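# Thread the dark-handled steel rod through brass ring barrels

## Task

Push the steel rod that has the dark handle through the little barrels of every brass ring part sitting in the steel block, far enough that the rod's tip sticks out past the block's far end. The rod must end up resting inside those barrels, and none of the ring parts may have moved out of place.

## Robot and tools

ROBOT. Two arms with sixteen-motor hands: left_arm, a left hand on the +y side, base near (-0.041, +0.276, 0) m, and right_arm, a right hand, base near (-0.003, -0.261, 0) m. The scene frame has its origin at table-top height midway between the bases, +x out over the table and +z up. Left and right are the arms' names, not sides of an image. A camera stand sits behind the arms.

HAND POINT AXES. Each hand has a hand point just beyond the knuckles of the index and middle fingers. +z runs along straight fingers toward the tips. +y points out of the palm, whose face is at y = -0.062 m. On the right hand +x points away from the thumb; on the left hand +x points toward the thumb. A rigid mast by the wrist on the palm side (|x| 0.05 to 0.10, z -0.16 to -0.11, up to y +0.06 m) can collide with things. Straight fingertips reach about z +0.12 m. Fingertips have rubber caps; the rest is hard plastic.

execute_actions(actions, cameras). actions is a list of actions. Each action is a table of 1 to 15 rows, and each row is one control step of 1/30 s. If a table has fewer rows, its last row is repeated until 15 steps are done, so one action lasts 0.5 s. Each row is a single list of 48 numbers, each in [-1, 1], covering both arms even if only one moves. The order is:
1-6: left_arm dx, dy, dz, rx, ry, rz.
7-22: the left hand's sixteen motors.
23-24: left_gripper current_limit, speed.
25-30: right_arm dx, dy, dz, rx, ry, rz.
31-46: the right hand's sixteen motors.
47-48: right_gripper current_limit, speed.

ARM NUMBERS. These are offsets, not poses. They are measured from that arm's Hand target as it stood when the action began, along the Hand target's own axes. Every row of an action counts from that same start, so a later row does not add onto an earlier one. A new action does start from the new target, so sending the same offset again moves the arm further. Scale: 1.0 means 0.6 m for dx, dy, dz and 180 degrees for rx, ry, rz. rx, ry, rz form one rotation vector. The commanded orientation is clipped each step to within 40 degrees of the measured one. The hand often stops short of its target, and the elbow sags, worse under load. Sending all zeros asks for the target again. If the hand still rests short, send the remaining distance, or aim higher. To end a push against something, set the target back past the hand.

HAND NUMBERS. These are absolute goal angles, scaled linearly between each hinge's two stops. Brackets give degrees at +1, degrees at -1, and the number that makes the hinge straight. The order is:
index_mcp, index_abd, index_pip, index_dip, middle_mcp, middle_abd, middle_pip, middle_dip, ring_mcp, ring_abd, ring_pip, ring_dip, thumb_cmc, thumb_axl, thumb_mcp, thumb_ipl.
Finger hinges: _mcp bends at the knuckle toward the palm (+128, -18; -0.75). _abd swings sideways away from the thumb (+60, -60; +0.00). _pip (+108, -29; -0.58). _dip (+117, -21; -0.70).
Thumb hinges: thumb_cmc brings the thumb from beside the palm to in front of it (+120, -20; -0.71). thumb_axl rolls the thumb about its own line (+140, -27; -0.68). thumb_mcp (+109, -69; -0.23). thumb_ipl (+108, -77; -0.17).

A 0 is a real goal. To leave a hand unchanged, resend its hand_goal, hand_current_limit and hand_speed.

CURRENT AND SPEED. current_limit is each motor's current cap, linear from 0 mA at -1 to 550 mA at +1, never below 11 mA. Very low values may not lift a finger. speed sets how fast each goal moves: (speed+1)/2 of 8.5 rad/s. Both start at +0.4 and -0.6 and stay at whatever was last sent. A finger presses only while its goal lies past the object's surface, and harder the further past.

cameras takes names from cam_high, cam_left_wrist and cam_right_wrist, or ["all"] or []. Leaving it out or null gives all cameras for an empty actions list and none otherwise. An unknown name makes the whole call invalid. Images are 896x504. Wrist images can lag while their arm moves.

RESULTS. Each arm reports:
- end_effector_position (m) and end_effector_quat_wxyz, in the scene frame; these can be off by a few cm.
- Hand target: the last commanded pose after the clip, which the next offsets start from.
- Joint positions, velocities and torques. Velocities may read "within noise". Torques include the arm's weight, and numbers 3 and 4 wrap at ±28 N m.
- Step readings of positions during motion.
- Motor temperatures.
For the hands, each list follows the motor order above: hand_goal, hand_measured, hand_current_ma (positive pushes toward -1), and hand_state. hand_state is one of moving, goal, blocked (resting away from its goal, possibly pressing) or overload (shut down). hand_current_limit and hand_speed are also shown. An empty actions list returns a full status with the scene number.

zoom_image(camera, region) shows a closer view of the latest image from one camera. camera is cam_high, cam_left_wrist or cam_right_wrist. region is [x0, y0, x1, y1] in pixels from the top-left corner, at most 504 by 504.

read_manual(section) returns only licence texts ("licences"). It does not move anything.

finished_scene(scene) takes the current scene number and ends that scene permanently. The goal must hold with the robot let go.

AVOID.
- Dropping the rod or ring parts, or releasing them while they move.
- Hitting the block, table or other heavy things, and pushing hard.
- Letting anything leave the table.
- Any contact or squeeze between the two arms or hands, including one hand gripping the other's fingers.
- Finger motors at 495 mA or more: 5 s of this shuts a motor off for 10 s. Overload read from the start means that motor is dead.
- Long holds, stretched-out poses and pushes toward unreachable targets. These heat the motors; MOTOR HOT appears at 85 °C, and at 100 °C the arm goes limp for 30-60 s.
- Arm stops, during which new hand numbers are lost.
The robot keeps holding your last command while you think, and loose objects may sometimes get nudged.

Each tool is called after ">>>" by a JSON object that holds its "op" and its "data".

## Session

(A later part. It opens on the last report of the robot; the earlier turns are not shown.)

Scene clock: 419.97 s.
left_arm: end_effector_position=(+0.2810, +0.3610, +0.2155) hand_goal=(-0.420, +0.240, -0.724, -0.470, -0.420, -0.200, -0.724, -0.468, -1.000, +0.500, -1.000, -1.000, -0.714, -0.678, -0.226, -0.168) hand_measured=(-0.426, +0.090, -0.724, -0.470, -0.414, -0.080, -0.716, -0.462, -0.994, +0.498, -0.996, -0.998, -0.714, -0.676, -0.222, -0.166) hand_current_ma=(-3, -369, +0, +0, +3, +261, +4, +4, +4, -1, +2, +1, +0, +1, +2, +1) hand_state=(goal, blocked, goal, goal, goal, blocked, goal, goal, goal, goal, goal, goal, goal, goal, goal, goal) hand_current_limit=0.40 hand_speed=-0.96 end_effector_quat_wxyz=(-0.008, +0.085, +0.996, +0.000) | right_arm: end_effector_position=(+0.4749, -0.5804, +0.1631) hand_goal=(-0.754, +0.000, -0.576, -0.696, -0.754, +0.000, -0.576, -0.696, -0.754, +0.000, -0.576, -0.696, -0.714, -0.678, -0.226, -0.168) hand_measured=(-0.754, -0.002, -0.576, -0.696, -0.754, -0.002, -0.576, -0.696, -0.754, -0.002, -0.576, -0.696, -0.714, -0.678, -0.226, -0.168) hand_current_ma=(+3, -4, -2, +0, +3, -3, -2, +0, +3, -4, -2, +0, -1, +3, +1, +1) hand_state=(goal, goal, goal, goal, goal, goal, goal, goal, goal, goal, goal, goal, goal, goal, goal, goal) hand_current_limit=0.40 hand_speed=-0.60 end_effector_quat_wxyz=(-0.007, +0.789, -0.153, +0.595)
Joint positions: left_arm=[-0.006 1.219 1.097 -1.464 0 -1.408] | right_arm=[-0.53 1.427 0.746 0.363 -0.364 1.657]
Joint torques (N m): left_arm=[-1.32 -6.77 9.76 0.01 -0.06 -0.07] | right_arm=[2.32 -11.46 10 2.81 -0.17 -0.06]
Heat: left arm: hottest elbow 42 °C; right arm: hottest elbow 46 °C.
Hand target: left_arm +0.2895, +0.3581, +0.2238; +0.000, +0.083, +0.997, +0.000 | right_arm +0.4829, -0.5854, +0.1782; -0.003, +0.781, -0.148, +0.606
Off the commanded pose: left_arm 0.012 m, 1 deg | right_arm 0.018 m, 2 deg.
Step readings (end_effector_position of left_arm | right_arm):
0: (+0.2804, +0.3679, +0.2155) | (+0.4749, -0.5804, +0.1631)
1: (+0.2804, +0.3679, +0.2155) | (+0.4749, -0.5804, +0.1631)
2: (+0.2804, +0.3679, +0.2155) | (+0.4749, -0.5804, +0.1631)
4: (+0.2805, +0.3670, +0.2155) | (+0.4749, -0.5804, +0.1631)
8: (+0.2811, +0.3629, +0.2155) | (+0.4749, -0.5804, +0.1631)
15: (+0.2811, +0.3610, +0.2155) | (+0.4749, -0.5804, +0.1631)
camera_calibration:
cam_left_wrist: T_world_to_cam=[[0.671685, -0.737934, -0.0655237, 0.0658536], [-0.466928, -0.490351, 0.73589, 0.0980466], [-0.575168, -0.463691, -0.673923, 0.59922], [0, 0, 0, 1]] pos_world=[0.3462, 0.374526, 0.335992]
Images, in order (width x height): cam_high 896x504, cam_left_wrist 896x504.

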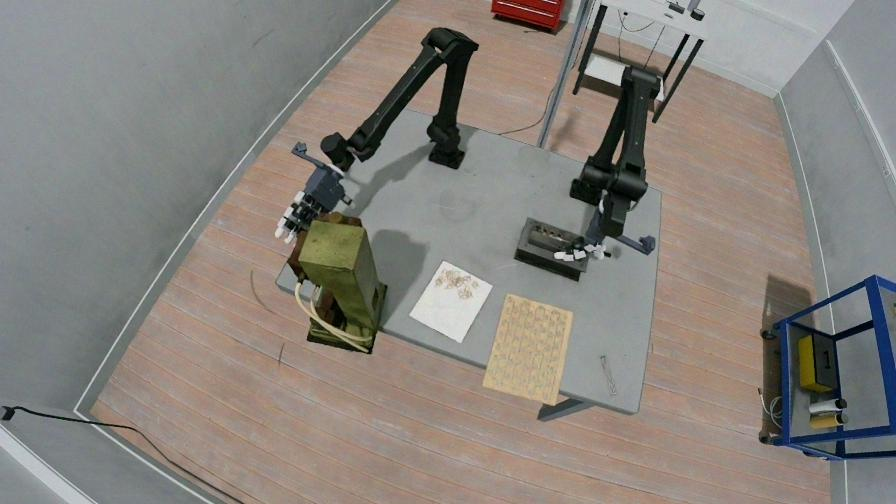

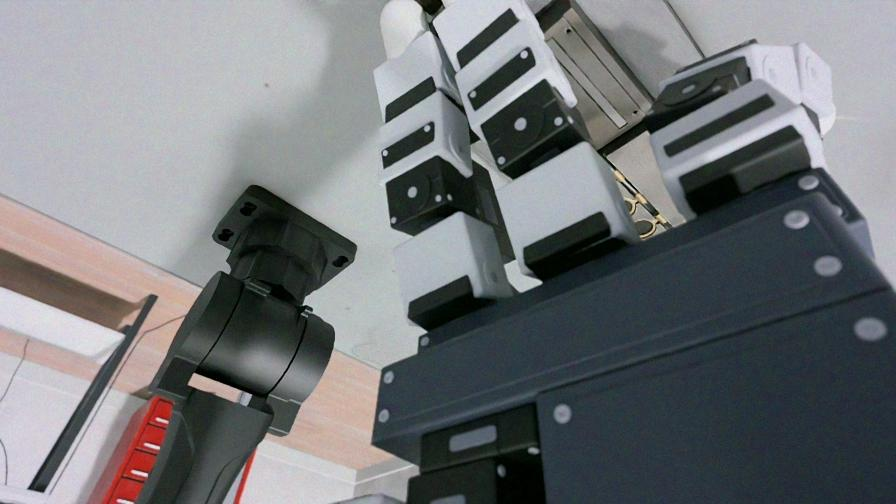

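>>> {"op": "zoom_image", "data": {"camera": "cam_high", "region": [550, 215, 630, 275]}}

>>> {"op": "zoom_image", "data": {"camera": "cam_left_wrist", "region": [400, 0, 680, 160]}}

Scaled by 6.300 from the camera's 896x504 image, which has a finer 1280x720 frame.

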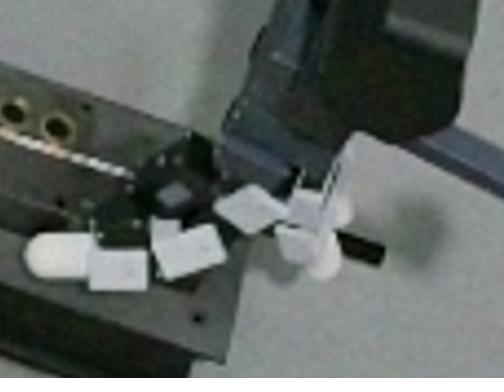

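Scaled by 1.800 from the camera's 896x504 image, which has a finer 1280x720 frame.

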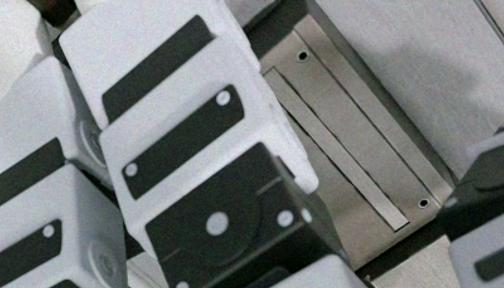

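>>> {"op": "execute_actions", "data": {"actions": [[[0.001,-0.0203,0.0005,0,0,0,-0.42,0.24,-0.723,-0.470,-0.42,-0.2,-0.723,-0.468,-1,0.5,-1,-1,-0.714,-0.678,-0.226,-0.168,0.4,-0.96,0,0,0,0,0,0,-0.754,0,-0.576,-0.696,-0.754,0,-0.576,-0.696,-0.754,0,-0.576,-0.696,-0.714,-0.678,-0.226,-0.168,0.4,-0.6]]], "cameras": ["cam_left_wrist","cam_high"]}}

>>> {"op": "zoom_image", "data": {"camera": "cam_left_wrist", "region": [612, 178, 668, 234]}}

>>> {"op": "zoom_image", "data": {"camera": "cam_high", "region": [530, 215, 610, 275]}}

Scene clock: 424.77 s.
left_arm: end_effector_position=(+0.2807, +0.3489, +0.2154) hand_goal=(-0.420, +0.240, -0.724, -0.470, -0.420, -0.200, -0.724, -0.468, -1.000, +0.500, -1.000, -1.000, -0.714, -0.678, -0.226, -0.168) hand_measured=(-0.426, +0.090, -0.726, -0.470, -0.414, -0.080, -0.716, -0.462, -0.994, +0.498, -0.996, -0.998, -0.714, -0.676, -0.222, -0.166) hand_current_ma=(-3, -369, +0, +0, +3, +261, +4, +3, +4, -1, +2, +1, +0, +1, +2, +1) hand_state=(goal, blocked, goal, goal, goal, blocked, goal, goal, goal, goal, goal, goal, goal, goal, goal, goal) hand_current_limit=0.40 hand_speed=-0.96 end_effector_quat_wxyz=(-0.008, +0.085, +0.996, -0.001) | right_arm: end_effector_position=(+0.4749, -0.5804, +0.1631) hand_goal=(-0.754, +0.000, -0.576, -0.696, -0.754, +0.000, -0.576, -0.696, -0.754, +0.000, -0.576, -0.696, -0.714, -0.678, -0.226, -0.168) hand_measured=(-0.754, -0.002, -0.576, -0.696, -0.754, -0.002, -0.576, -0.696, -0.754, -0.002, -0.576, -0.696, -0.714, -0.678, -0.226, -0.168) hand_current_ma=(+3, -4, -2, +0, +3, -3, -2, +0, +3, -4, -2, +0, -1, +3, +1, +1) hand_state=(goal, goal, goal, goal, goal, goal, goal, goal, goal, goal, goal, goal, goal, goal, goal, goal) hand_current_limit=0.40 hand_speed=-0.60 end_effector_quat_wxyz=(-0.007, +0.789, -0.153, +0.595)
Joint positions: left_arm=[-0.042 1.219 1.097 -1.464 0.001 -1.444] | right_arm=[-0.53 1.427 0.746 0.363 -0.364 1.657]
Joint torques (N m): left_arm=[-1.85 -7.36 9.25 -0.09 -0.1 0.01] | right_arm=[2.78 -12.45 9.89 2.74 -0.12 -0.1]
Heat: left arm: hottest elbow 42 °C; right arm: hottest elbow 46 °C.
Hand target: left_arm +0.2869, +0.3462, +0.2235; +0.000, +0.083, +0.997, -0.001 | right_arm +0.4829, -0.5854, +0.1782; -0.003, +0.781, -0.148, +0.606
Off the commanded pose: left_arm 0.011 m, 1 deg | right_arm 0.018 m, 2 deg.
Step readings (end_effector_position of left_arm | right_arm):
0: (+0.2810, +0.3610, +0.2155) | (+0.4749, -0.5804, +0.1631)
1: (+0.2809, +0.3610, +0.2155) | (+0.4749, -0.5804, +0.1631)
2: (+0.2809, +0.3605, +0.2155) | (+0.4749, -0.5804, +0.1631)
4: (+0.2809, +0.3579, +0.2155) | (+0.4749, -0.5804, +0.1631)
8: (+0.2815, +0.3509, +0.2155) | (+0.4749, -0.5804, +0.1631)
15: (+0.2810, +0.3490, +0.2154) | (+0.4749, -0.5804, +0.1631)
camera_calibration:
cam_left_wrist: T_world_to_cam=[[0.671435, -0.738195, -0.0651362, 0.057252], [-0.467049, -0.489771, 0.7362, 0.0917504], [-0.575361, -0.463889, -0.673622, 0.593521], [0, 0, 0, 1]] pos_world=[0.3459, 0.362528, 0.335992]
Images, in order (width x height): cam_high 896x504, cam_left_wrist 896x504.

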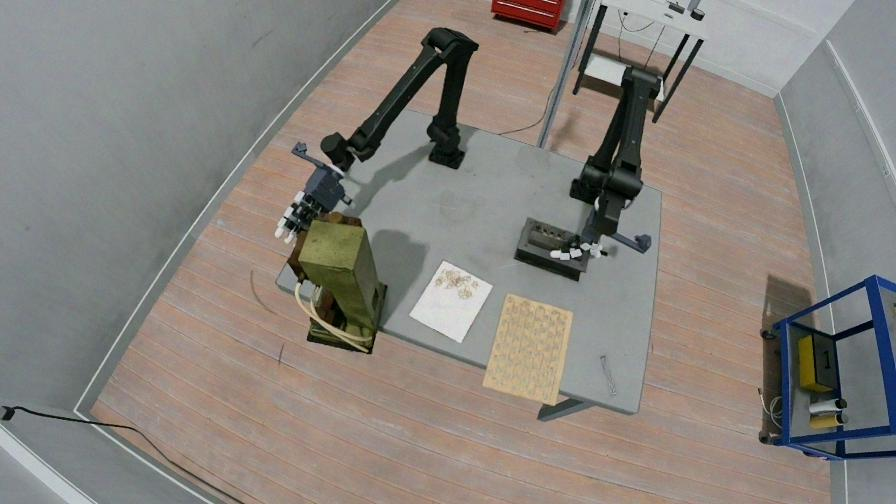

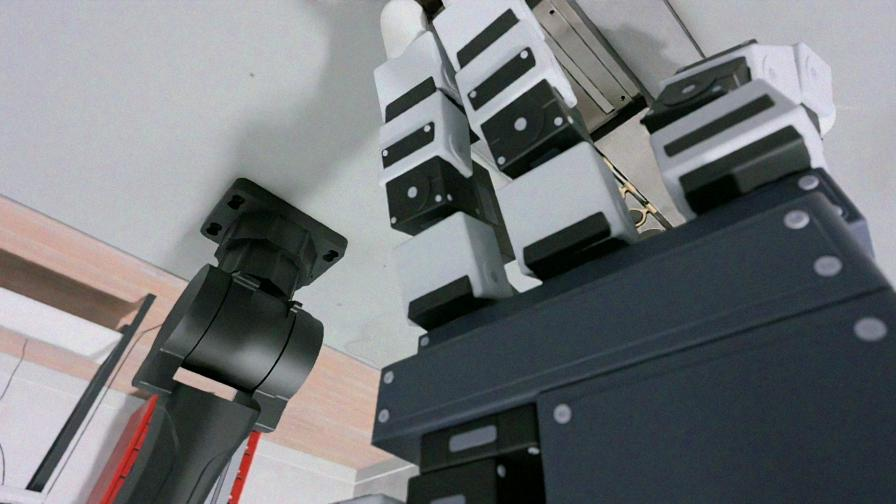

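Scaled by 9.000 from the camera's 896x504 image, which has a finer 1280x720 frame.

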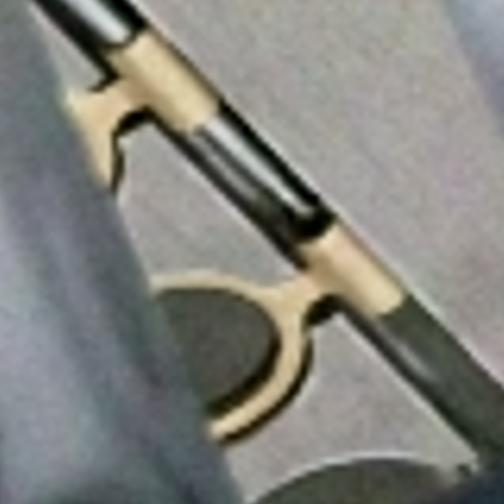

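Scaled by 6.300 from the camera's 896x504 image, which has a finer 1280x720 frame.

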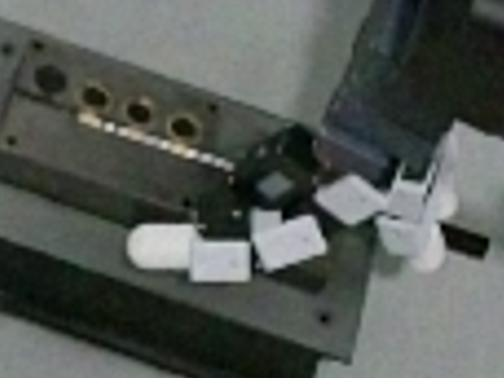

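>>> {"op": "execute_actions", "data": {"actions": [[[0.0005,-0.018,0,0,0,0,-0.42,0.24,-0.723,-0.470,-0.42,-0.2,-0.723,-0.468,-1,0.5,-1,-1,-0.714,-0.678,-0.226,-0.168,0.4,-0.96,0,0,0,0,0,0,-0.754,0,-0.576,-0.696,-0.754,0,-0.576,-0.696,-0.754,0,-0.576,-0.696,-0.714,-0.678,-0.226,-0.168,0.4,-0.6]]], "cameras": ["cam_left_wrist","cam_high"]}}

>>> {"op": "zoom_image", "data": {"camera": "cam_left_wrist", "region": [612, 178, 668, 234]}}

>>> {"op": "zoom_image", "data": {"camera": "cam_high", "region": [530, 215, 610, 275]}}

Scene clock: 425.97 s.
left_arm: end_effector_position=(+0.2801, +0.3385, +0.2155) hand_goal=(-0.420, +0.240, -0.724, -0.470, -0.420, -0.200, -0.724, -0.468, -1.000, +0.500, -1.000, -1.000, -0.714, -0.678, -0.226, -0.168) hand_measured=(-0.426, +0.090, -0.726, -0.470, -0.414, -0.080, -0.716, -0.462, -0.994, +0.498, -0.996, -0.998, -0.714, -0.676, -0.222, -0.166) hand_current_ma=(-3, -369, +0, +0, +2, +261, +4, +3, +4, -1, +2, +1, +0, +1, +2, +1) hand_state=(goal, blocked, goal, goal, goal, blocked, goal, goal, goal, goal, goal, goal, goal, goal, goal, goal) hand_current_limit=0.40 hand_speed=-0.96 end_effector_quat_wxyz=(-0.008, +0.085, +0.996, -0.001) | right_arm: end_effector_position=(+0.4749, -0.5804, +0.1631) hand_goal=(-0.754, +0.000, -0.576, -0.696, -0.754, +0.000, -0.576, -0.696, -0.754, +0.000, -0.576, -0.696, -0.714, -0.678, -0.226, -0.168) hand_measured=(-0.754, -0.002, -0.576, -0.696, -0.754, -0.002, -0.576, -0.696, -0.754, -0.002, -0.576, -0.696, -0.714, -0.678, -0.226, -0.168) hand_current_ma=(+3, -4, -2, +0, +3, -3, -2, +0, +3, -4, -2, +0, -1, +3, +1, +1) hand_state=(goal, goal, goal, goal, goal, goal, goal, goal, goal, goal, goal, goal, goal, goal, goal, goal) hand_current_limit=0.40 hand_speed=-0.60 end_effector_quat_wxyz=(-0.007, +0.789, -0.153, +0.595)
Joint positions: left_arm=[-0.074 1.219 1.097 -1.464 0.001 -1.476] | right_arm=[-0.53 1.427 0.746 0.363 -0.364 1.657]
Joint torques (N m): left_arm=[-1.49 -7.94 9.06 -0.13 -0.13 -0.03] | right_arm=[1.9 -11.4 9.76 2.74 -0.07 -0.13]
Heat: left arm: hottest elbow 43 °C; right arm: hottest elbow 46 °C.
Hand target: left_arm +0.2848, +0.3356, +0.2235; +0.000, +0.083, +0.997, +0.000 | right_arm +0.4829, -0.5854, +0.1782; -0.003, +0.781, -0.148, +0.606
Off the commanded pose: left_arm 0.010 m, 1 deg | right_arm 0.018 m, 2 deg.
Step readings (end_effector_position of left_arm | right_arm):
0: (+0.2807, +0.3489, +0.2154) | (+0.4749, -0.5804, +0.1631)
1: (+0.2807, +0.3488, +0.2154) | (+0.4749, -0.5804, +0.1631)
2: (+0.2807, +0.3481, +0.2154) | (+0.4749, -0.5804, +0.1631)
4: (+0.2805, +0.3460, +0.2154) | (+0.4749, -0.5804, +0.1631)
8: (+0.2808, +0.3402, +0.2154) | (+0.4749, -0.5804, +0.1631)
15: (+0.2803, +0.3385, +0.2155) | (+0.4749, -0.5804, +0.1631)
camera_calibration:
cam_left_wrist: T_world_to_cam=[[0.671427, -0.738175, -0.0654456, 0.0500695], [-0.467102, -0.490113, 0.735938, 0.0865074], [-0.575326, -0.463559, -0.673879, 0.588205], [0, 0, 0, 1]] pos_world=[0.3452, 0.352026, 0.335992]
Images, in order (width x height): cam_high 896x504, cam_left_wrist 896x504.

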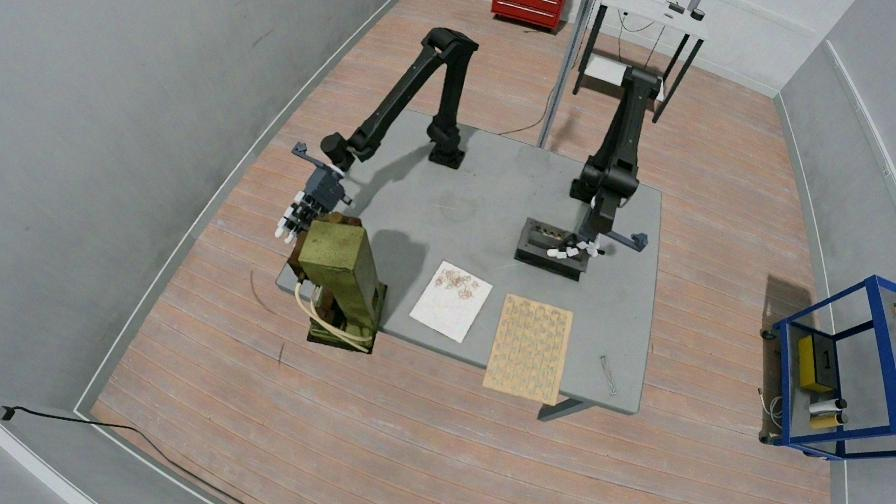

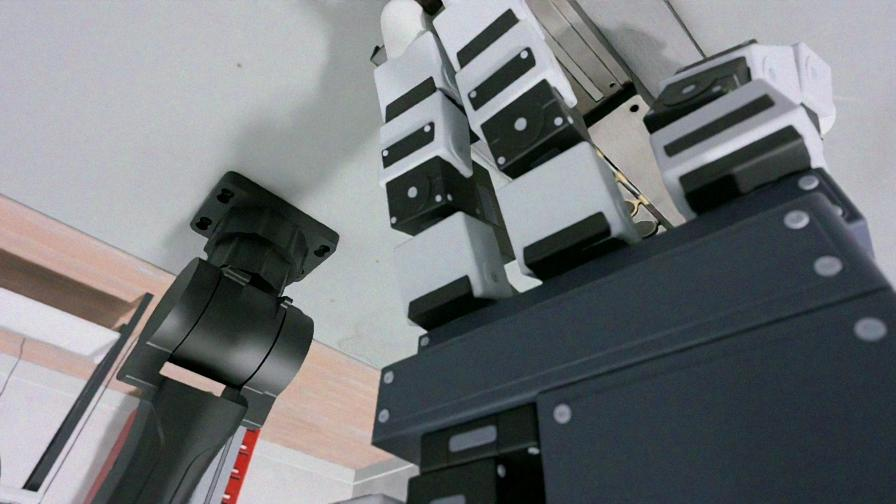

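Scaled by 9.000 from the camera's 896x504 image, which has a finer 1280x720 frame.

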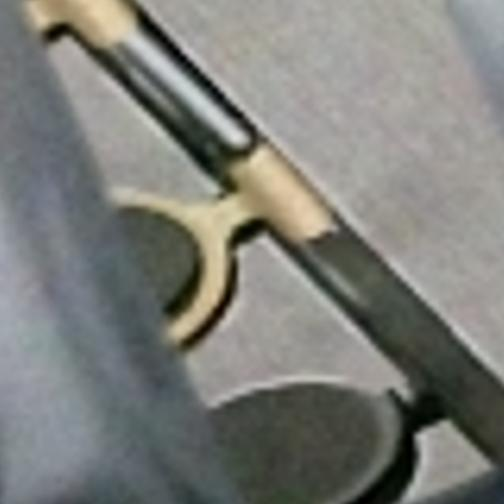

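Scaled by 6.300 from the camera's 896x504 image, which has a finer 1280x720 frame.

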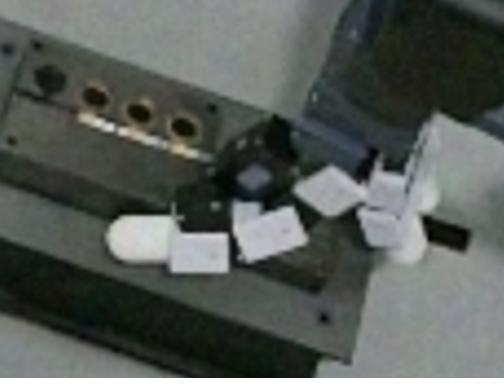

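>>> {"op": "execute_actions", "data": {"actions": [[[0.0005,-0.018,0,0,0,0,-0.42,0.24,-0.723,-0.470,-0.42,-0.2,-0.723,-0.468,-1,0.5,-1,-1,-0.714,-0.678,-0.226,-0.168,0.4,-0.96,0,0,0,0,0,0,-0.754,0,-0.576,-0.696,-0.754,0,-0.576,-0.696,-0.754,0,-0.576,-0.696,-0.714,-0.678,-0.226,-0.168,0.4,-0.6]]], "cameras": ["cam_left_wrist","cam_high"]}}

>>> {"op": "zoom_image", "data": {"camera": "cam_left_wrist", "region": [612, 178, 668, 234]}}

>>> {"op": "zoom_image", "data": {"camera": "cam_high", "region": [520, 210, 600, 270]}}

Scene clock: 429.77 s.
left_arm: end_effector_position=(+0.2792, +0.3281, +0.2155) hand_goal=(-0.420, +0.240, -0.724, -0.470, -0.420, -0.200, -0.724, -0.468, -1.000, +0.500, -1.000, -1.000, -0.714, -0.678, -0.226, -0.168) hand_measured=(-0.426, +0.090, -0.726, -0.470, -0.416, -0.080, -0.716, -0.462, -0.994, +0.498, -0.996, -0.998, -0.714, -0.676, -0.222, -0.166) hand_current_ma=(-4, -369, +0, +0, +2, +261, +4, +3, +4, -1, +2, +1, +0, +1, +2, +1) hand_state=(goal, blocked, goal, goal, goal, blocked, goal, goal, goal, goal, goal, goal, goal, goal, goal, goal) hand_current_limit=0.40 hand_speed=-0.96 end_effector_quat_wxyz=(-0.008, +0.086, +0.996, +0.000) | right_arm: end_effector_position=(+0.4749, -0.5804, +0.1631) hand_goal=(-0.754, +0.000, -0.576, -0.696, -0.754, +0.000, -0.576, -0.696, -0.754, +0.000, -0.576, -0.696, -0.714, -0.678, -0.226, -0.168) hand_measured=(-0.754, -0.002, -0.576, -0.696, -0.754, -0.002, -0.576, -0.696, -0.754, -0.002, -0.576, -0.696, -0.714, -0.678, -0.226, -0.168) hand_current_ma=(+3, -4, -2, +0, +3, -3, -2, +0, +3, -4, -2, +0, -1, +3, +1, +1) hand_state=(goal, goal, goal, goal, goal, goal, goal, goal, goal, goal, goal, goal, goal, goal, goal, goal) hand_current_limit=0.40 hand_speed=-0.60 end_effector_quat_wxyz=(-0.007, +0.789, -0.153, +0.595)
Joint positions: left_arm=[-0.105 1.219 1.097 -1.464 0.001 -1.507] | right_arm=[-0.53 1.427 0.746 0.363 -0.364 1.657]
Joint torques (N m): left_arm=[-1.9 -7.88 8.91 -0.12 -0.12 -0.11] | right_arm=[2.2 -11.46 9.84 2.5 -0.15 -0.1]
Heat: left arm: hottest elbow 43 °C; right arm: hottest elbow 46 °C.
Hand target: left_arm +0.2827, +0.3251, +0.2236; +0.000, +0.083, +0.997, +0.000 | right_arm +0.4829, -0.5854, +0.1782; -0.003, +0.781, -0.148, +0.606
Off the commanded pose: left_arm 0.009 m, 1 deg | right_arm 0.018 m, 2 deg.
Step readings (end_effector_position of left_arm | right_arm):
0: (+0.2800, +0.3385, +0.2155) | (+0.4749, -0.5804, +0.1631)
1: (+0.2800, +0.3384, +0.2155) | (+0.4749, -0.5804, +0.1631)
2: (+0.2800, +0.3377, +0.2155) | (+0.4749, -0.5804, +0.1631)
4: (+0.2798, +0.3356, +0.2155) | (+0.4749, -0.5804, +0.1631)
8: (+0.2798, +0.3298, +0.2155) | (+0.4749, -0.5804, +0.1631)
15: (+0.2793, +0.3281, +0.2155) | (+0.4749, -0.5804, +0.1631)
camera_calibration:
cam_left_wrist: T_world_to_cam=[[0.670862, -0.738659, -0.0657827, 0.0434019], [-0.467503, -0.490111, 0.735684, 0.0810889], [-0.575661, -0.462789, -0.674123, 0.58282], [0, 0, 0, 1]] pos_world=[0.3443, 0.341525, 0.336092]
Images, in order (width x height): cam_high 896x504, cam_left_wrist 896x504.

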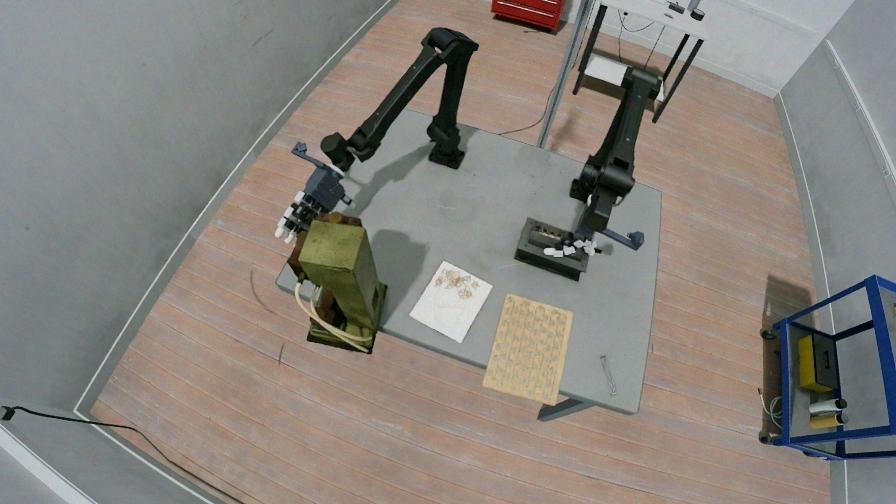

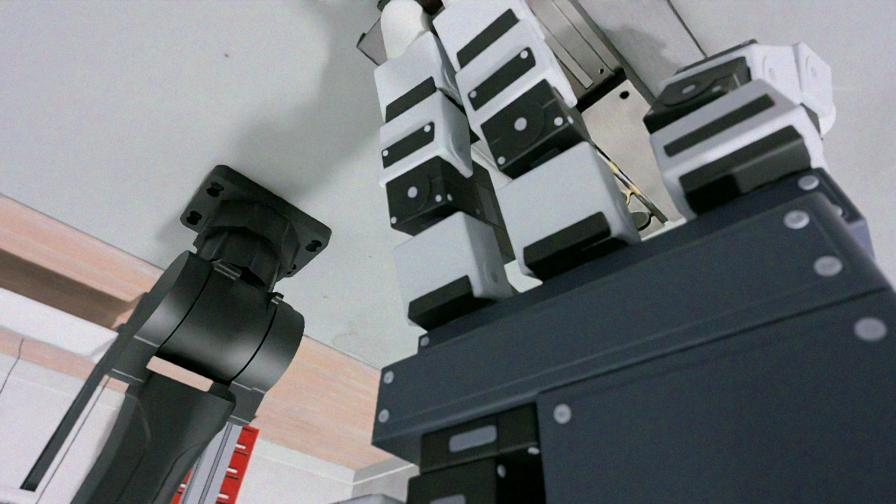

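Scaled by 9.000 from the camera's 896x504 image, which has a finer 1280x720 frame.

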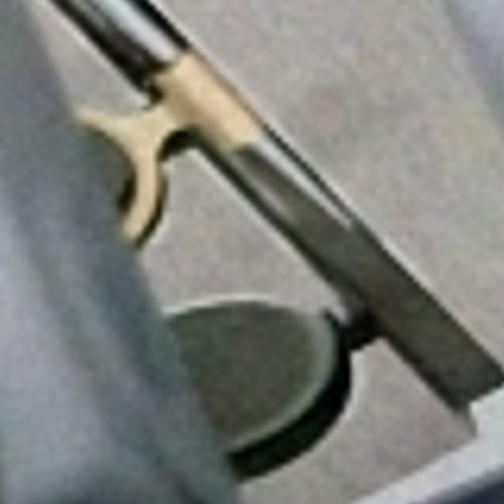

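Scaled by 6.300 from the camera's 896x504 image, which has a finer 1280x720 frame.

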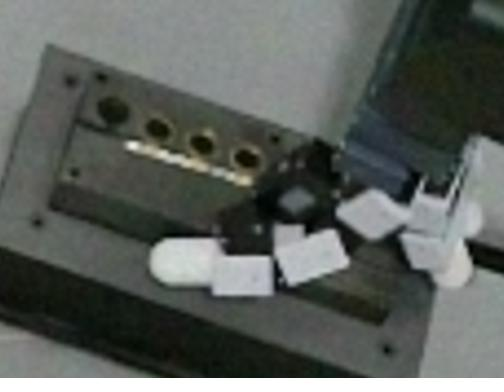

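>>> {"op": "execute_actions", "data": {"actions": [[[0.0005,-0.015,0,0,0,0,-0.42,0.24,-0.723,-0.470,-0.42,-0.2,-0.723,-0.468,-1,0.5,-1,-1,-0.714,-0.678,-0.226,-0.168,0.4,-0.93,0,0,0,0,0,0,-0.754,0,-0.576,-0.696,-0.754,0,-0.576,-0.696,-0.754,0,-0.576,-0.696,-0.714,-0.678,-0.226,-0.168,0.4,-0.6]]], "cameras": ["cam_left_wrist","cam_high"]}}

>>> {"op": "zoom_image", "data": {"camera": "cam_left_wrist", "region": [612, 178, 668, 234]}}

>>> {"op": "zoom_image", "data": {"camera": "cam_high", "region": [520, 210, 600, 270]}}

Scene clock: 431.13 s.
left_arm: end_effector_position=(+0.2782, +0.3203, +0.2157) hand_goal=(-0.420, +0.240, -0.724, -0.470, -0.420, -0.200, -0.724, -0.468, -1.000, +0.500, -1.000, -1.000, -0.714, -0.678, -0.226, -0.168) hand_measured=(-0.426, +0.090, -0.726, -0.470, -0.414, -0.080, -0.716, -0.462, -0.994, +0.498, -0.996, -0.998, -0.714, -0.676, -0.222, -0.166) hand_current_ma=(-3, -369, +0, +0, +3, +261, +4, +3, +4, -1, +2, +1, +0, +1, +2, +1) hand_state=(goal, blocked, goal, goal, goal, blocked, goal, goal, goal, goal, goal, goal, goal, goal, goal, goal) hand_current_limit=0.40 hand_speed=-0.93 end_effector_quat_wxyz=(-0.008, +0.085, +0.996, +0.001) | right_arm: end_effector_position=(+0.4749, -0.5804, +0.1631) hand_goal=(-0.754, +0.000, -0.576, -0.696, -0.754, +0.000, -0.576, -0.696, -0.754, +0.000, -0.576, -0.696, -0.714, -0.678, -0.226, -0.168) hand_measured=(-0.754, -0.002, -0.576, -0.696, -0.754, -0.002, -0.576, -0.696, -0.754, -0.002, -0.576, -0.696, -0.714, -0.678, -0.226, -0.168) hand_current_ma=(+3, -4, -2, +0, +3, -3, -2, +0, +3, -4, -2, +0, -1, +3, +1, +1) hand_state=(goal, goal, goal, goal, goal, goal, goal, goal, goal, goal, goal, goal, goal, goal, goal, goal) hand_current_limit=0.40 hand_speed=-0.60 end_effector_quat_wxyz=(-0.007, +0.789, -0.153, +0.595)
Joint positions: left_arm=[-0.13 1.219 1.097 -1.464 -0.001 -1.531] | right_arm=[-0.53 1.427 0.746 0.363 -0.364 1.657]
Joint torques (N m): left_arm=[-1.49 -7.71 8.77 -0.06 0 -0.11] | right_arm=[2.37 -12.51 10.1 2.7 -0.11 -0.13]
Heat: left arm: hottest elbow 43 °C; right arm: hottest elbow 46 °C.
Hand target: left_arm +0.2809, +0.3162, +0.2236; +0.000, +0.083, +0.997, +0.000 | right_arm +0.4829, -0.5854, +0.1782; -0.003, +0.781, -0.148, +0.606
Off the commanded pose: left_arm 0.009 m, 1 deg | right_arm 0.018 m, 2 deg.
Step readings (end_effector_position of left_arm | right_arm):
0: (+0.2792, +0.3280, +0.2155) | (+0.4749, -0.5804, +0.1631)
1: (+0.2792, +0.3280, +0.2155) | (+0.4749, -0.5804, +0.1631)
2: (+0.2791, +0.3273, +0.2155) | (+0.4749, -0.5804, +0.1631)
4: (+0.2789, +0.3259, +0.2156) | (+0.4749, -0.5804, +0.1631)
8: (+0.2788, +0.3216, +0.2156) | (+0.4749, -0.5804, +0.1631)
15: (+0.2784, +0.3203, +0.2157) | (+0.4749, -0.5804, +0.1631)
camera_calibration:
cam_left_wrist: T_world_to_cam=[[0.671169, -0.738268, -0.0670206, 0.0383532], [-0.467448, -0.491659, 0.734686, 0.0773837], [-0.575347, -0.46177, -0.675089, 0.578551], [0, 0, 0, 1]] pos_world=[0.343299, 0.333519, 0.336291]
Images, in order (width x height): cam_high 896x504, cam_left_wrist 896x504.

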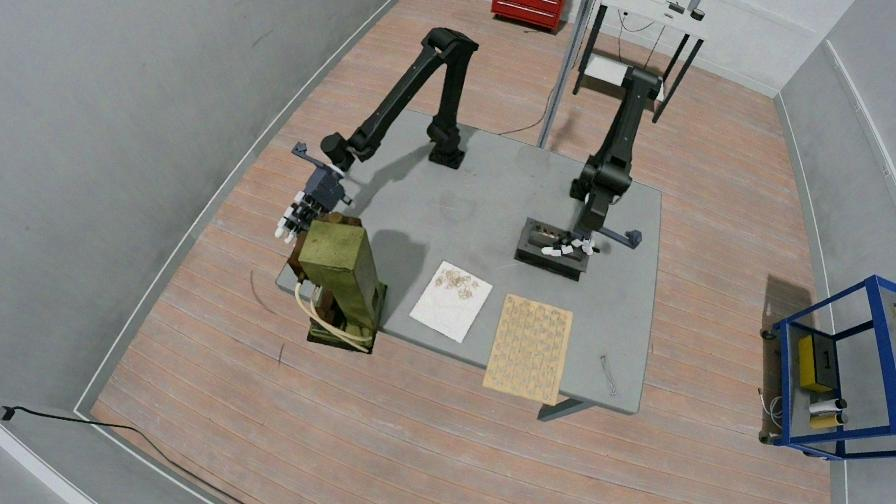

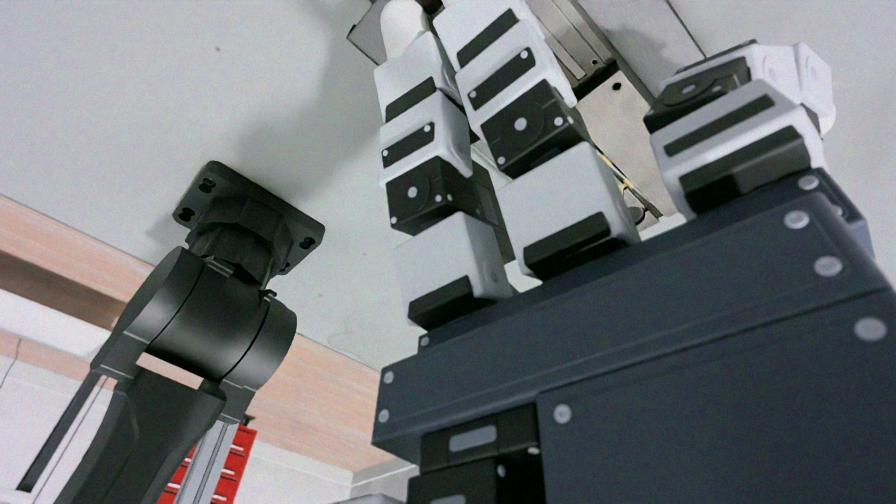

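Scaled by 9.000 from the camera's 896x504 image, which has a finer 1280x720 frame.

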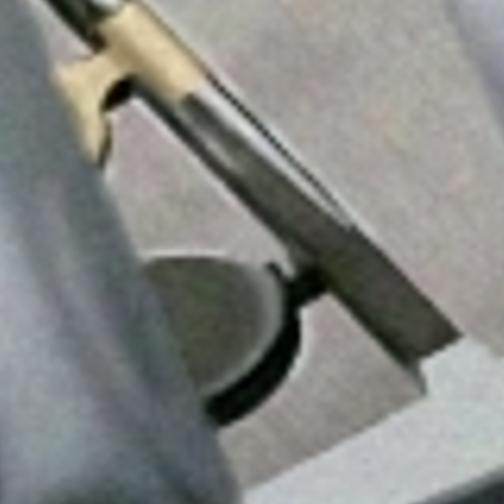

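Scaled by 6.300 from the camera's 896x504 image, which has a finer 1280x720 frame.

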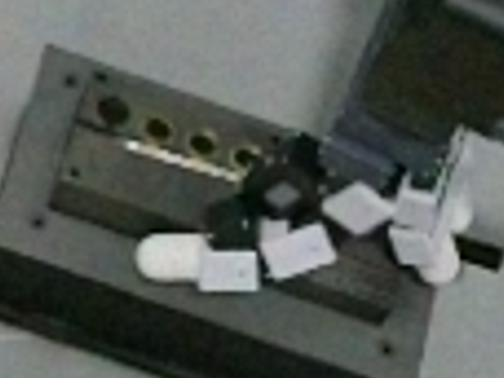

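>>> {"op": "execute_actions", "data": {"actions": [[[0.0005,-0.015,0,0,0,0,-0.42,0.24,-0.723,-0.470,-0.42,-0.2,-0.723,-0.468,-1,0.5,-1,-1,-0.714,-0.678,-0.226,-0.168,0.4,-0.93,0,0,0,0,0,0,-0.754,0,-0.576,-0.696,-0.754,0,-0.576,-0.696,-0.754,0,-0.576,-0.696,-0.714,-0.678,-0.226,-0.168,0.4,-0.6]]], "cameras": ["cam_left_wrist","cam_high"]}}

>>> {"op": "zoom_image", "data": {"camera": "cam_left_wrist", "region": [612, 178, 668, 234]}}

>>> {"op": "zoom_image", "data": {"camera": "cam_high", "region": [520, 210, 600, 270]}}

Scene clock: 432.37 s.
left_arm: end_effector_position=(+0.2770, +0.3115, +0.2158) hand_goal=(-0.420, +0.240, -0.724, -0.470, -0.420, -0.200, -0.724, -0.468, -1.000, +0.500, -1.000, -1.000, -0.714, -0.678, -0.226, -0.168) hand_measured=(-0.426, +0.090, -0.726, -0.470, -0.414, -0.080, -0.716, -0.462, -0.994, +0.498, -0.996, -0.998, -0.714, -0.676, -0.222, -0.166) hand_current_ma=(-3, -369, +0, +0, +3, +261, +4, +3, +4, -1, +2, +1, +0, +1, +2, +1) hand_state=(goal, blocked, goal, goal, goal, blocked, goal, goal, goal, goal, goal, goal, goal, goal, goal, goal) hand_current_limit=0.40 hand_speed=-0.93 end_effector_quat_wxyz=(-0.007, +0.086, +0.996, +0.001) | right_arm: end_effector_position=(+0.4749, -0.5804, +0.1631) hand_goal=(-0.754, +0.000, -0.576, -0.696, -0.754, +0.000, -0.576, -0.696, -0.754, +0.000, -0.576, -0.696, -0.714, -0.678, -0.226, -0.168) hand_measured=(-0.754, -0.002, -0.576, -0.696, -0.754, -0.002, -0.576, -0.696, -0.754, -0.002, -0.576, -0.696, -0.714, -0.678, -0.226, -0.168) hand_current_ma=(+3, -4, -2, +0, +3, -3, -2, +0, +3, -4, -2, +0, -1, +3, +1, +1) hand_state=(goal, goal, goal, goal, goal, goal, goal, goal, goal, goal, goal, goal, goal, goal, goal, goal) hand_current_limit=0.40 hand_speed=-0.60 end_effector_quat_wxyz=(-0.007, +0.789, -0.153, +0.595)
Joint positions: left_arm=[-0.157 1.219 1.097 -1.464 -0.001 -1.558] | right_arm=[-0.53 1.427 0.746 0.363 -0.364 1.657]
Joint torques (N m): left_arm=[-1.49 -8.35 8.8 0.08 -0.01 -0.04] | right_arm=[2.26 -12.69 9.77 2.82 -0.09 -0.15]
Heat: left arm: hottest elbow 43 °C; right arm: hottest elbow 46 °C.
Hand target: left_arm +0.2792, +0.3073, +0.2236; +0.000, +0.083, +0.997, -0.001 | right_arm +0.4829, -0.5854, +0.1782; -0.003, +0.781, -0.148, +0.606
Off the commanded pose: left_arm 0.009 m, 1 deg | right_arm 0.018 m, 2 deg.
Step readings (end_effector_position of left_arm | right_arm):
0: (+0.2782, +0.3203, +0.2157) | (+0.4749, -0.5804, +0.1631)
1: (+0.2782, +0.3202, +0.2157) | (+0.4749, -0.5804, +0.1631)
2: (+0.2780, +0.3200, +0.2157) | (+0.4749, -0.5804, +0.1631)
4: (+0.2778, +0.3181, +0.2157) | (+0.4749, -0.5804, +0.1631)
8: (+0.2776, +0.3129, +0.2158) | (+0.4749, -0.5804, +0.1631)
15: (+0.2772, +0.3115, +0.2158) | (+0.4749, -0.5804, +0.1631)
camera_calibration:
cam_left_wrist: T_world_to_cam=[[0.670596, -0.738719, -0.0677838, 0.0331178], [-0.467968, -0.492165, 0.734016, 0.0728901], [-0.575592, -0.460507, -0.675741, 0.573664], [0, 0, 0, 1]] pos_world=[0.342098, 0.324515, 0.336391]
Images, in order (width x height): cam_high 896x504, cam_left_wrist 896x504.

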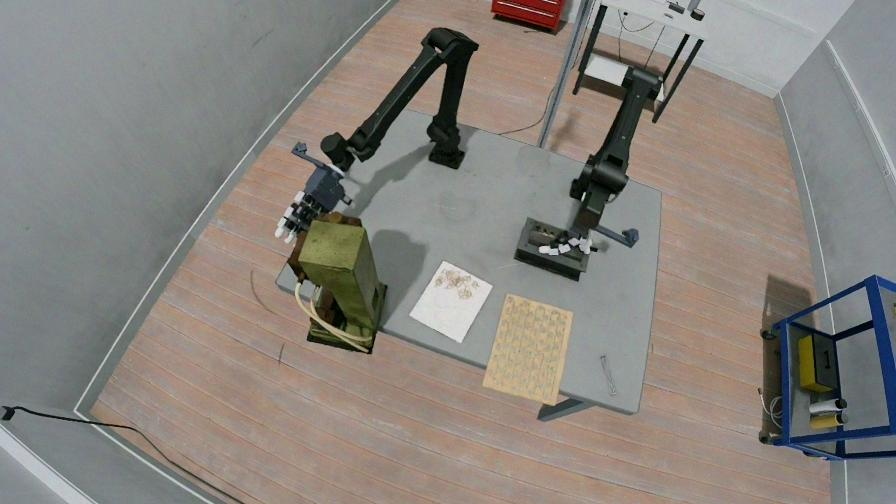

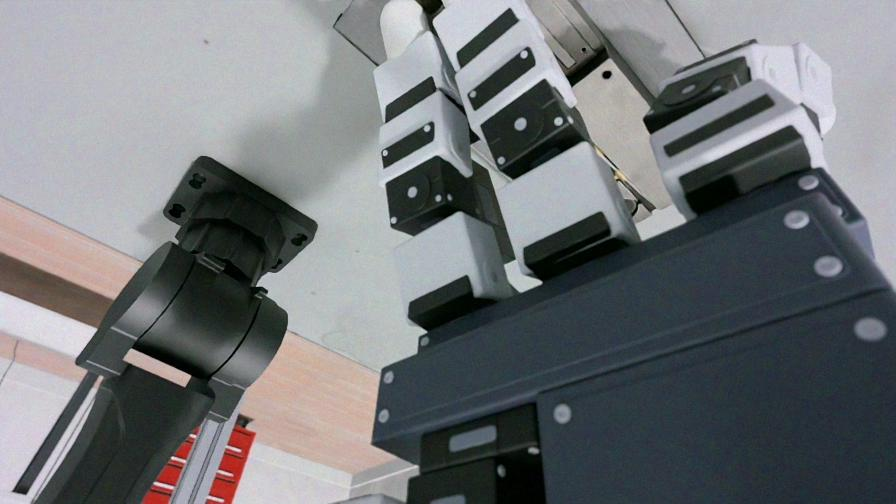

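Scaled by 9.000 from the camera's 896x504 image, which has a finer 1280x720 frame.

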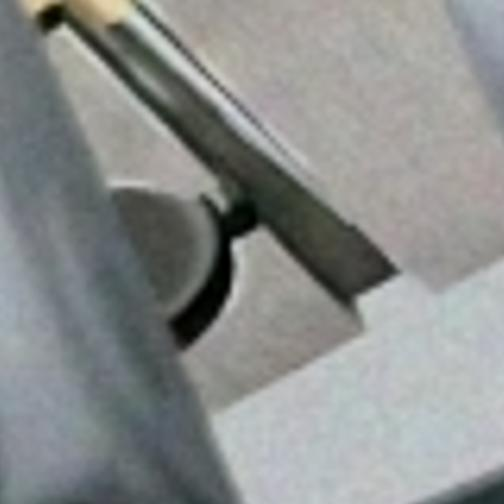

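Scaled by 6.300 from the camera's 896x504 image, which has a finer 1280x720 frame.

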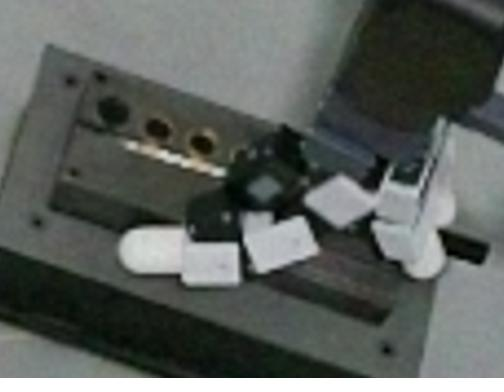

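>>> {"op": "zoom_image", "data": {"camera": "cam_left_wrist", "region": [622, 176, 660, 214]}}

Scaled by 13.263 from the camera's 896x504 image, which has a finer 1280x720 frame.

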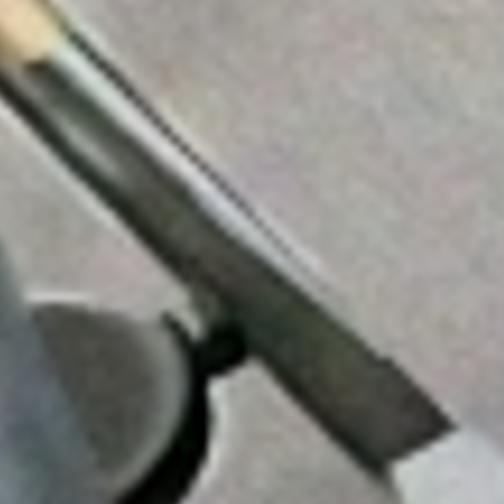

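>>> {"op": "execute_actions", "data": {"actions": [[[0,0.008,-0.009,0,0,0,-0.42,0.24,-0.723,-0.470,-0.42,-0.2,-0.723,-0.468,-1,0.5,-1,-1,-0.714,-0.678,-0.226,-0.168,0.4,-0.93,0,0,0,0,0,0,-0.754,0,-0.576,-0.696,-0.754,0,-0.576,-0.696,-0.754,0,-0.576,-0.696,-0.714,-0.678,-0.226,-0.168,0.4,-0.6]]], "cameras": ["cam_left_wrist","cam_high"]}}

>>> {"op": "zoom_image", "data": {"camera": "cam_left_wrist", "region": [612, 178, 668, 234]}}

>>> {"op": "zoom_image", "data": {"camera": "cam_high", "region": [520, 210, 600, 270]}}

Scene clock: 437.63 s.
left_arm: end_effector_position=(+0.2760, +0.3116, +0.2159) hand_goal=(-0.420, +0.240, -0.724, -0.470, -0.420, -0.200, -0.724, -0.468, -1.000, +0.500, -1.000, -1.000, -0.714, -0.678, -0.226, -0.168) hand_measured=(-0.426, +0.090, -0.726, -0.470, -0.414, -0.080, -0.716, -0.462, -0.994, +0.498, -0.996, -0.998, -0.714, -0.676, -0.222, -0.166) hand_current_ma=(-3, -369, +0, +0, +3, +261, +4, +3, +4, -1, +2, +1, +0, +1, +2, +1) hand_state=(goal, blocked, goal, goal, goal, blocked, goal, goal, goal, goal, goal, goal, goal, goal, goal, goal) hand_current_limit=0.40 hand_speed=-0.93 end_effector_quat_wxyz=(-0.009, +0.086, +0.996, +0.001) | right_arm: end_effector_position=(+0.4749, -0.5804, +0.1631) hand_goal=(-0.754, +0.000, -0.576, -0.696, -0.754, +0.000, -0.576, -0.696, -0.754, +0.000, -0.576, -0.696, -0.714, -0.678, -0.226, -0.168) hand_measured=(-0.754, -0.002, -0.576, -0.696, -0.754, -0.002, -0.576, -0.696, -0.754, -0.002, -0.576, -0.696, -0.714, -0.678, -0.226, -0.168) hand_current_ma=(+3, -4, -2, +0, +3, -3, -2, +0, +3, -4, -2, +0, -1, +3, +1, +1) hand_state=(goal, goal, goal, goal, goal, goal, goal, goal, goal, goal, goal, goal, goal, goal, goal, goal) hand_current_limit=0.40 hand_speed=-0.60 end_effector_quat_wxyz=(-0.007, +0.789, -0.153, +0.595)
Joint positions: left_arm=[-0.157 1.219 1.097 -1.467 -0.001 -1.558] | right_arm=[-0.53 1.427 0.746 0.363 -0.364 1.657]
Joint torques (N m): left_arm=[-0.56 -8.29 9.74 -0.36 -0.02 0.03] | right_arm=[2.43 -11.93 10.02 2.85 -0.1 -0.11]
Heat: left arm: hottest elbow 44 °C; right arm: hottest elbow 46 °C.
Hand target: left_arm +0.2800, +0.3120, +0.2289; +0.000, +0.083, +0.997, -0.001 | right_arm +0.4829, -0.5854, +0.1782; -0.003, +0.781, -0.148, +0.606
Off the commanded pose: left_arm 0.014 m, 1 deg | right_arm 0.018 m, 2 deg.
Step readings (end_effector_position of left_arm | right_arm):
0: (+0.2769, +0.3115, +0.2158) | (+0.4749, -0.5804, +0.1631)
1: (+0.2769, +0.3115, +0.2158) | (+0.4749, -0.5804, +0.1631)
2: (+0.2769, +0.3115, +0.2158) | (+0.4749, -0.5804, +0.1631)
4: (+0.2762, +0.3116, +0.2158) | (+0.4749, -0.5804, +0.1631)
8: (+0.2760, +0.3116, +0.2159) | (+0.4749, -0.5804, +0.1631)
15: (+0.2760, +0.3116, +0.2159) | (+0.4749, -0.5804, +0.1631)
camera_calibration:
cam_left_wrist: T_world_to_cam=[[0.670638, -0.738404, -0.0707332, 0.0343864], [-0.465008, -0.492785, 0.73548, 0.071482], [-0.577938, -0.46035, -0.673844, 0.573471], [0, 0, 0, 1]] pos_world=[0.34161, 0.324614, 0.336289]
Images, in order (width x height): cam_high 896x504, cam_left_wrist 896x504.

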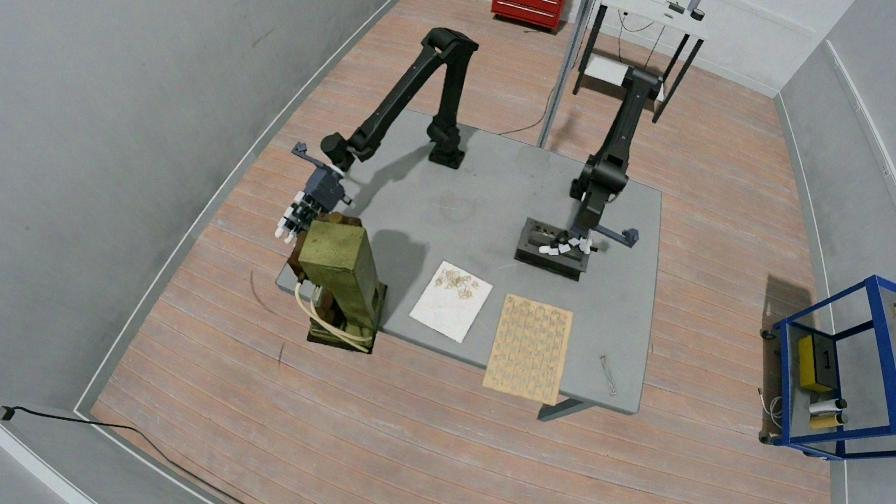

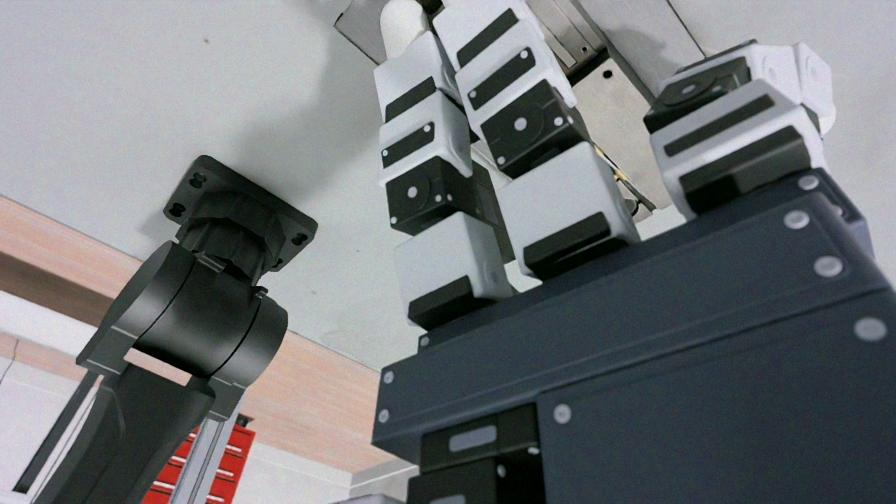

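Scaled by 9.000 from the camera's 896x504 image, which has a finer 1280x720 frame.

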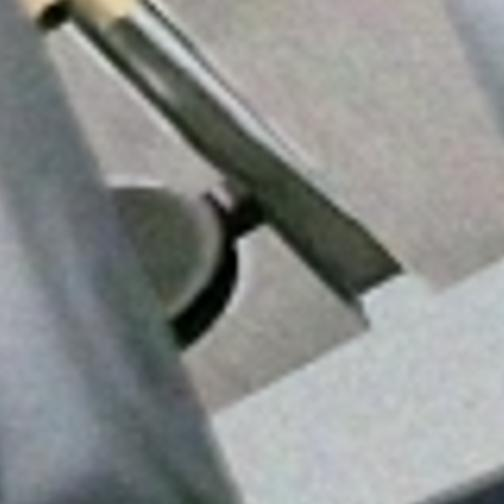

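Scaled by 6.300 from the camera's 896x504 image, which has a finer 1280x720 frame.

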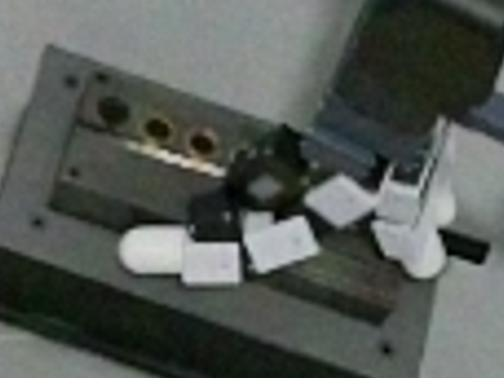

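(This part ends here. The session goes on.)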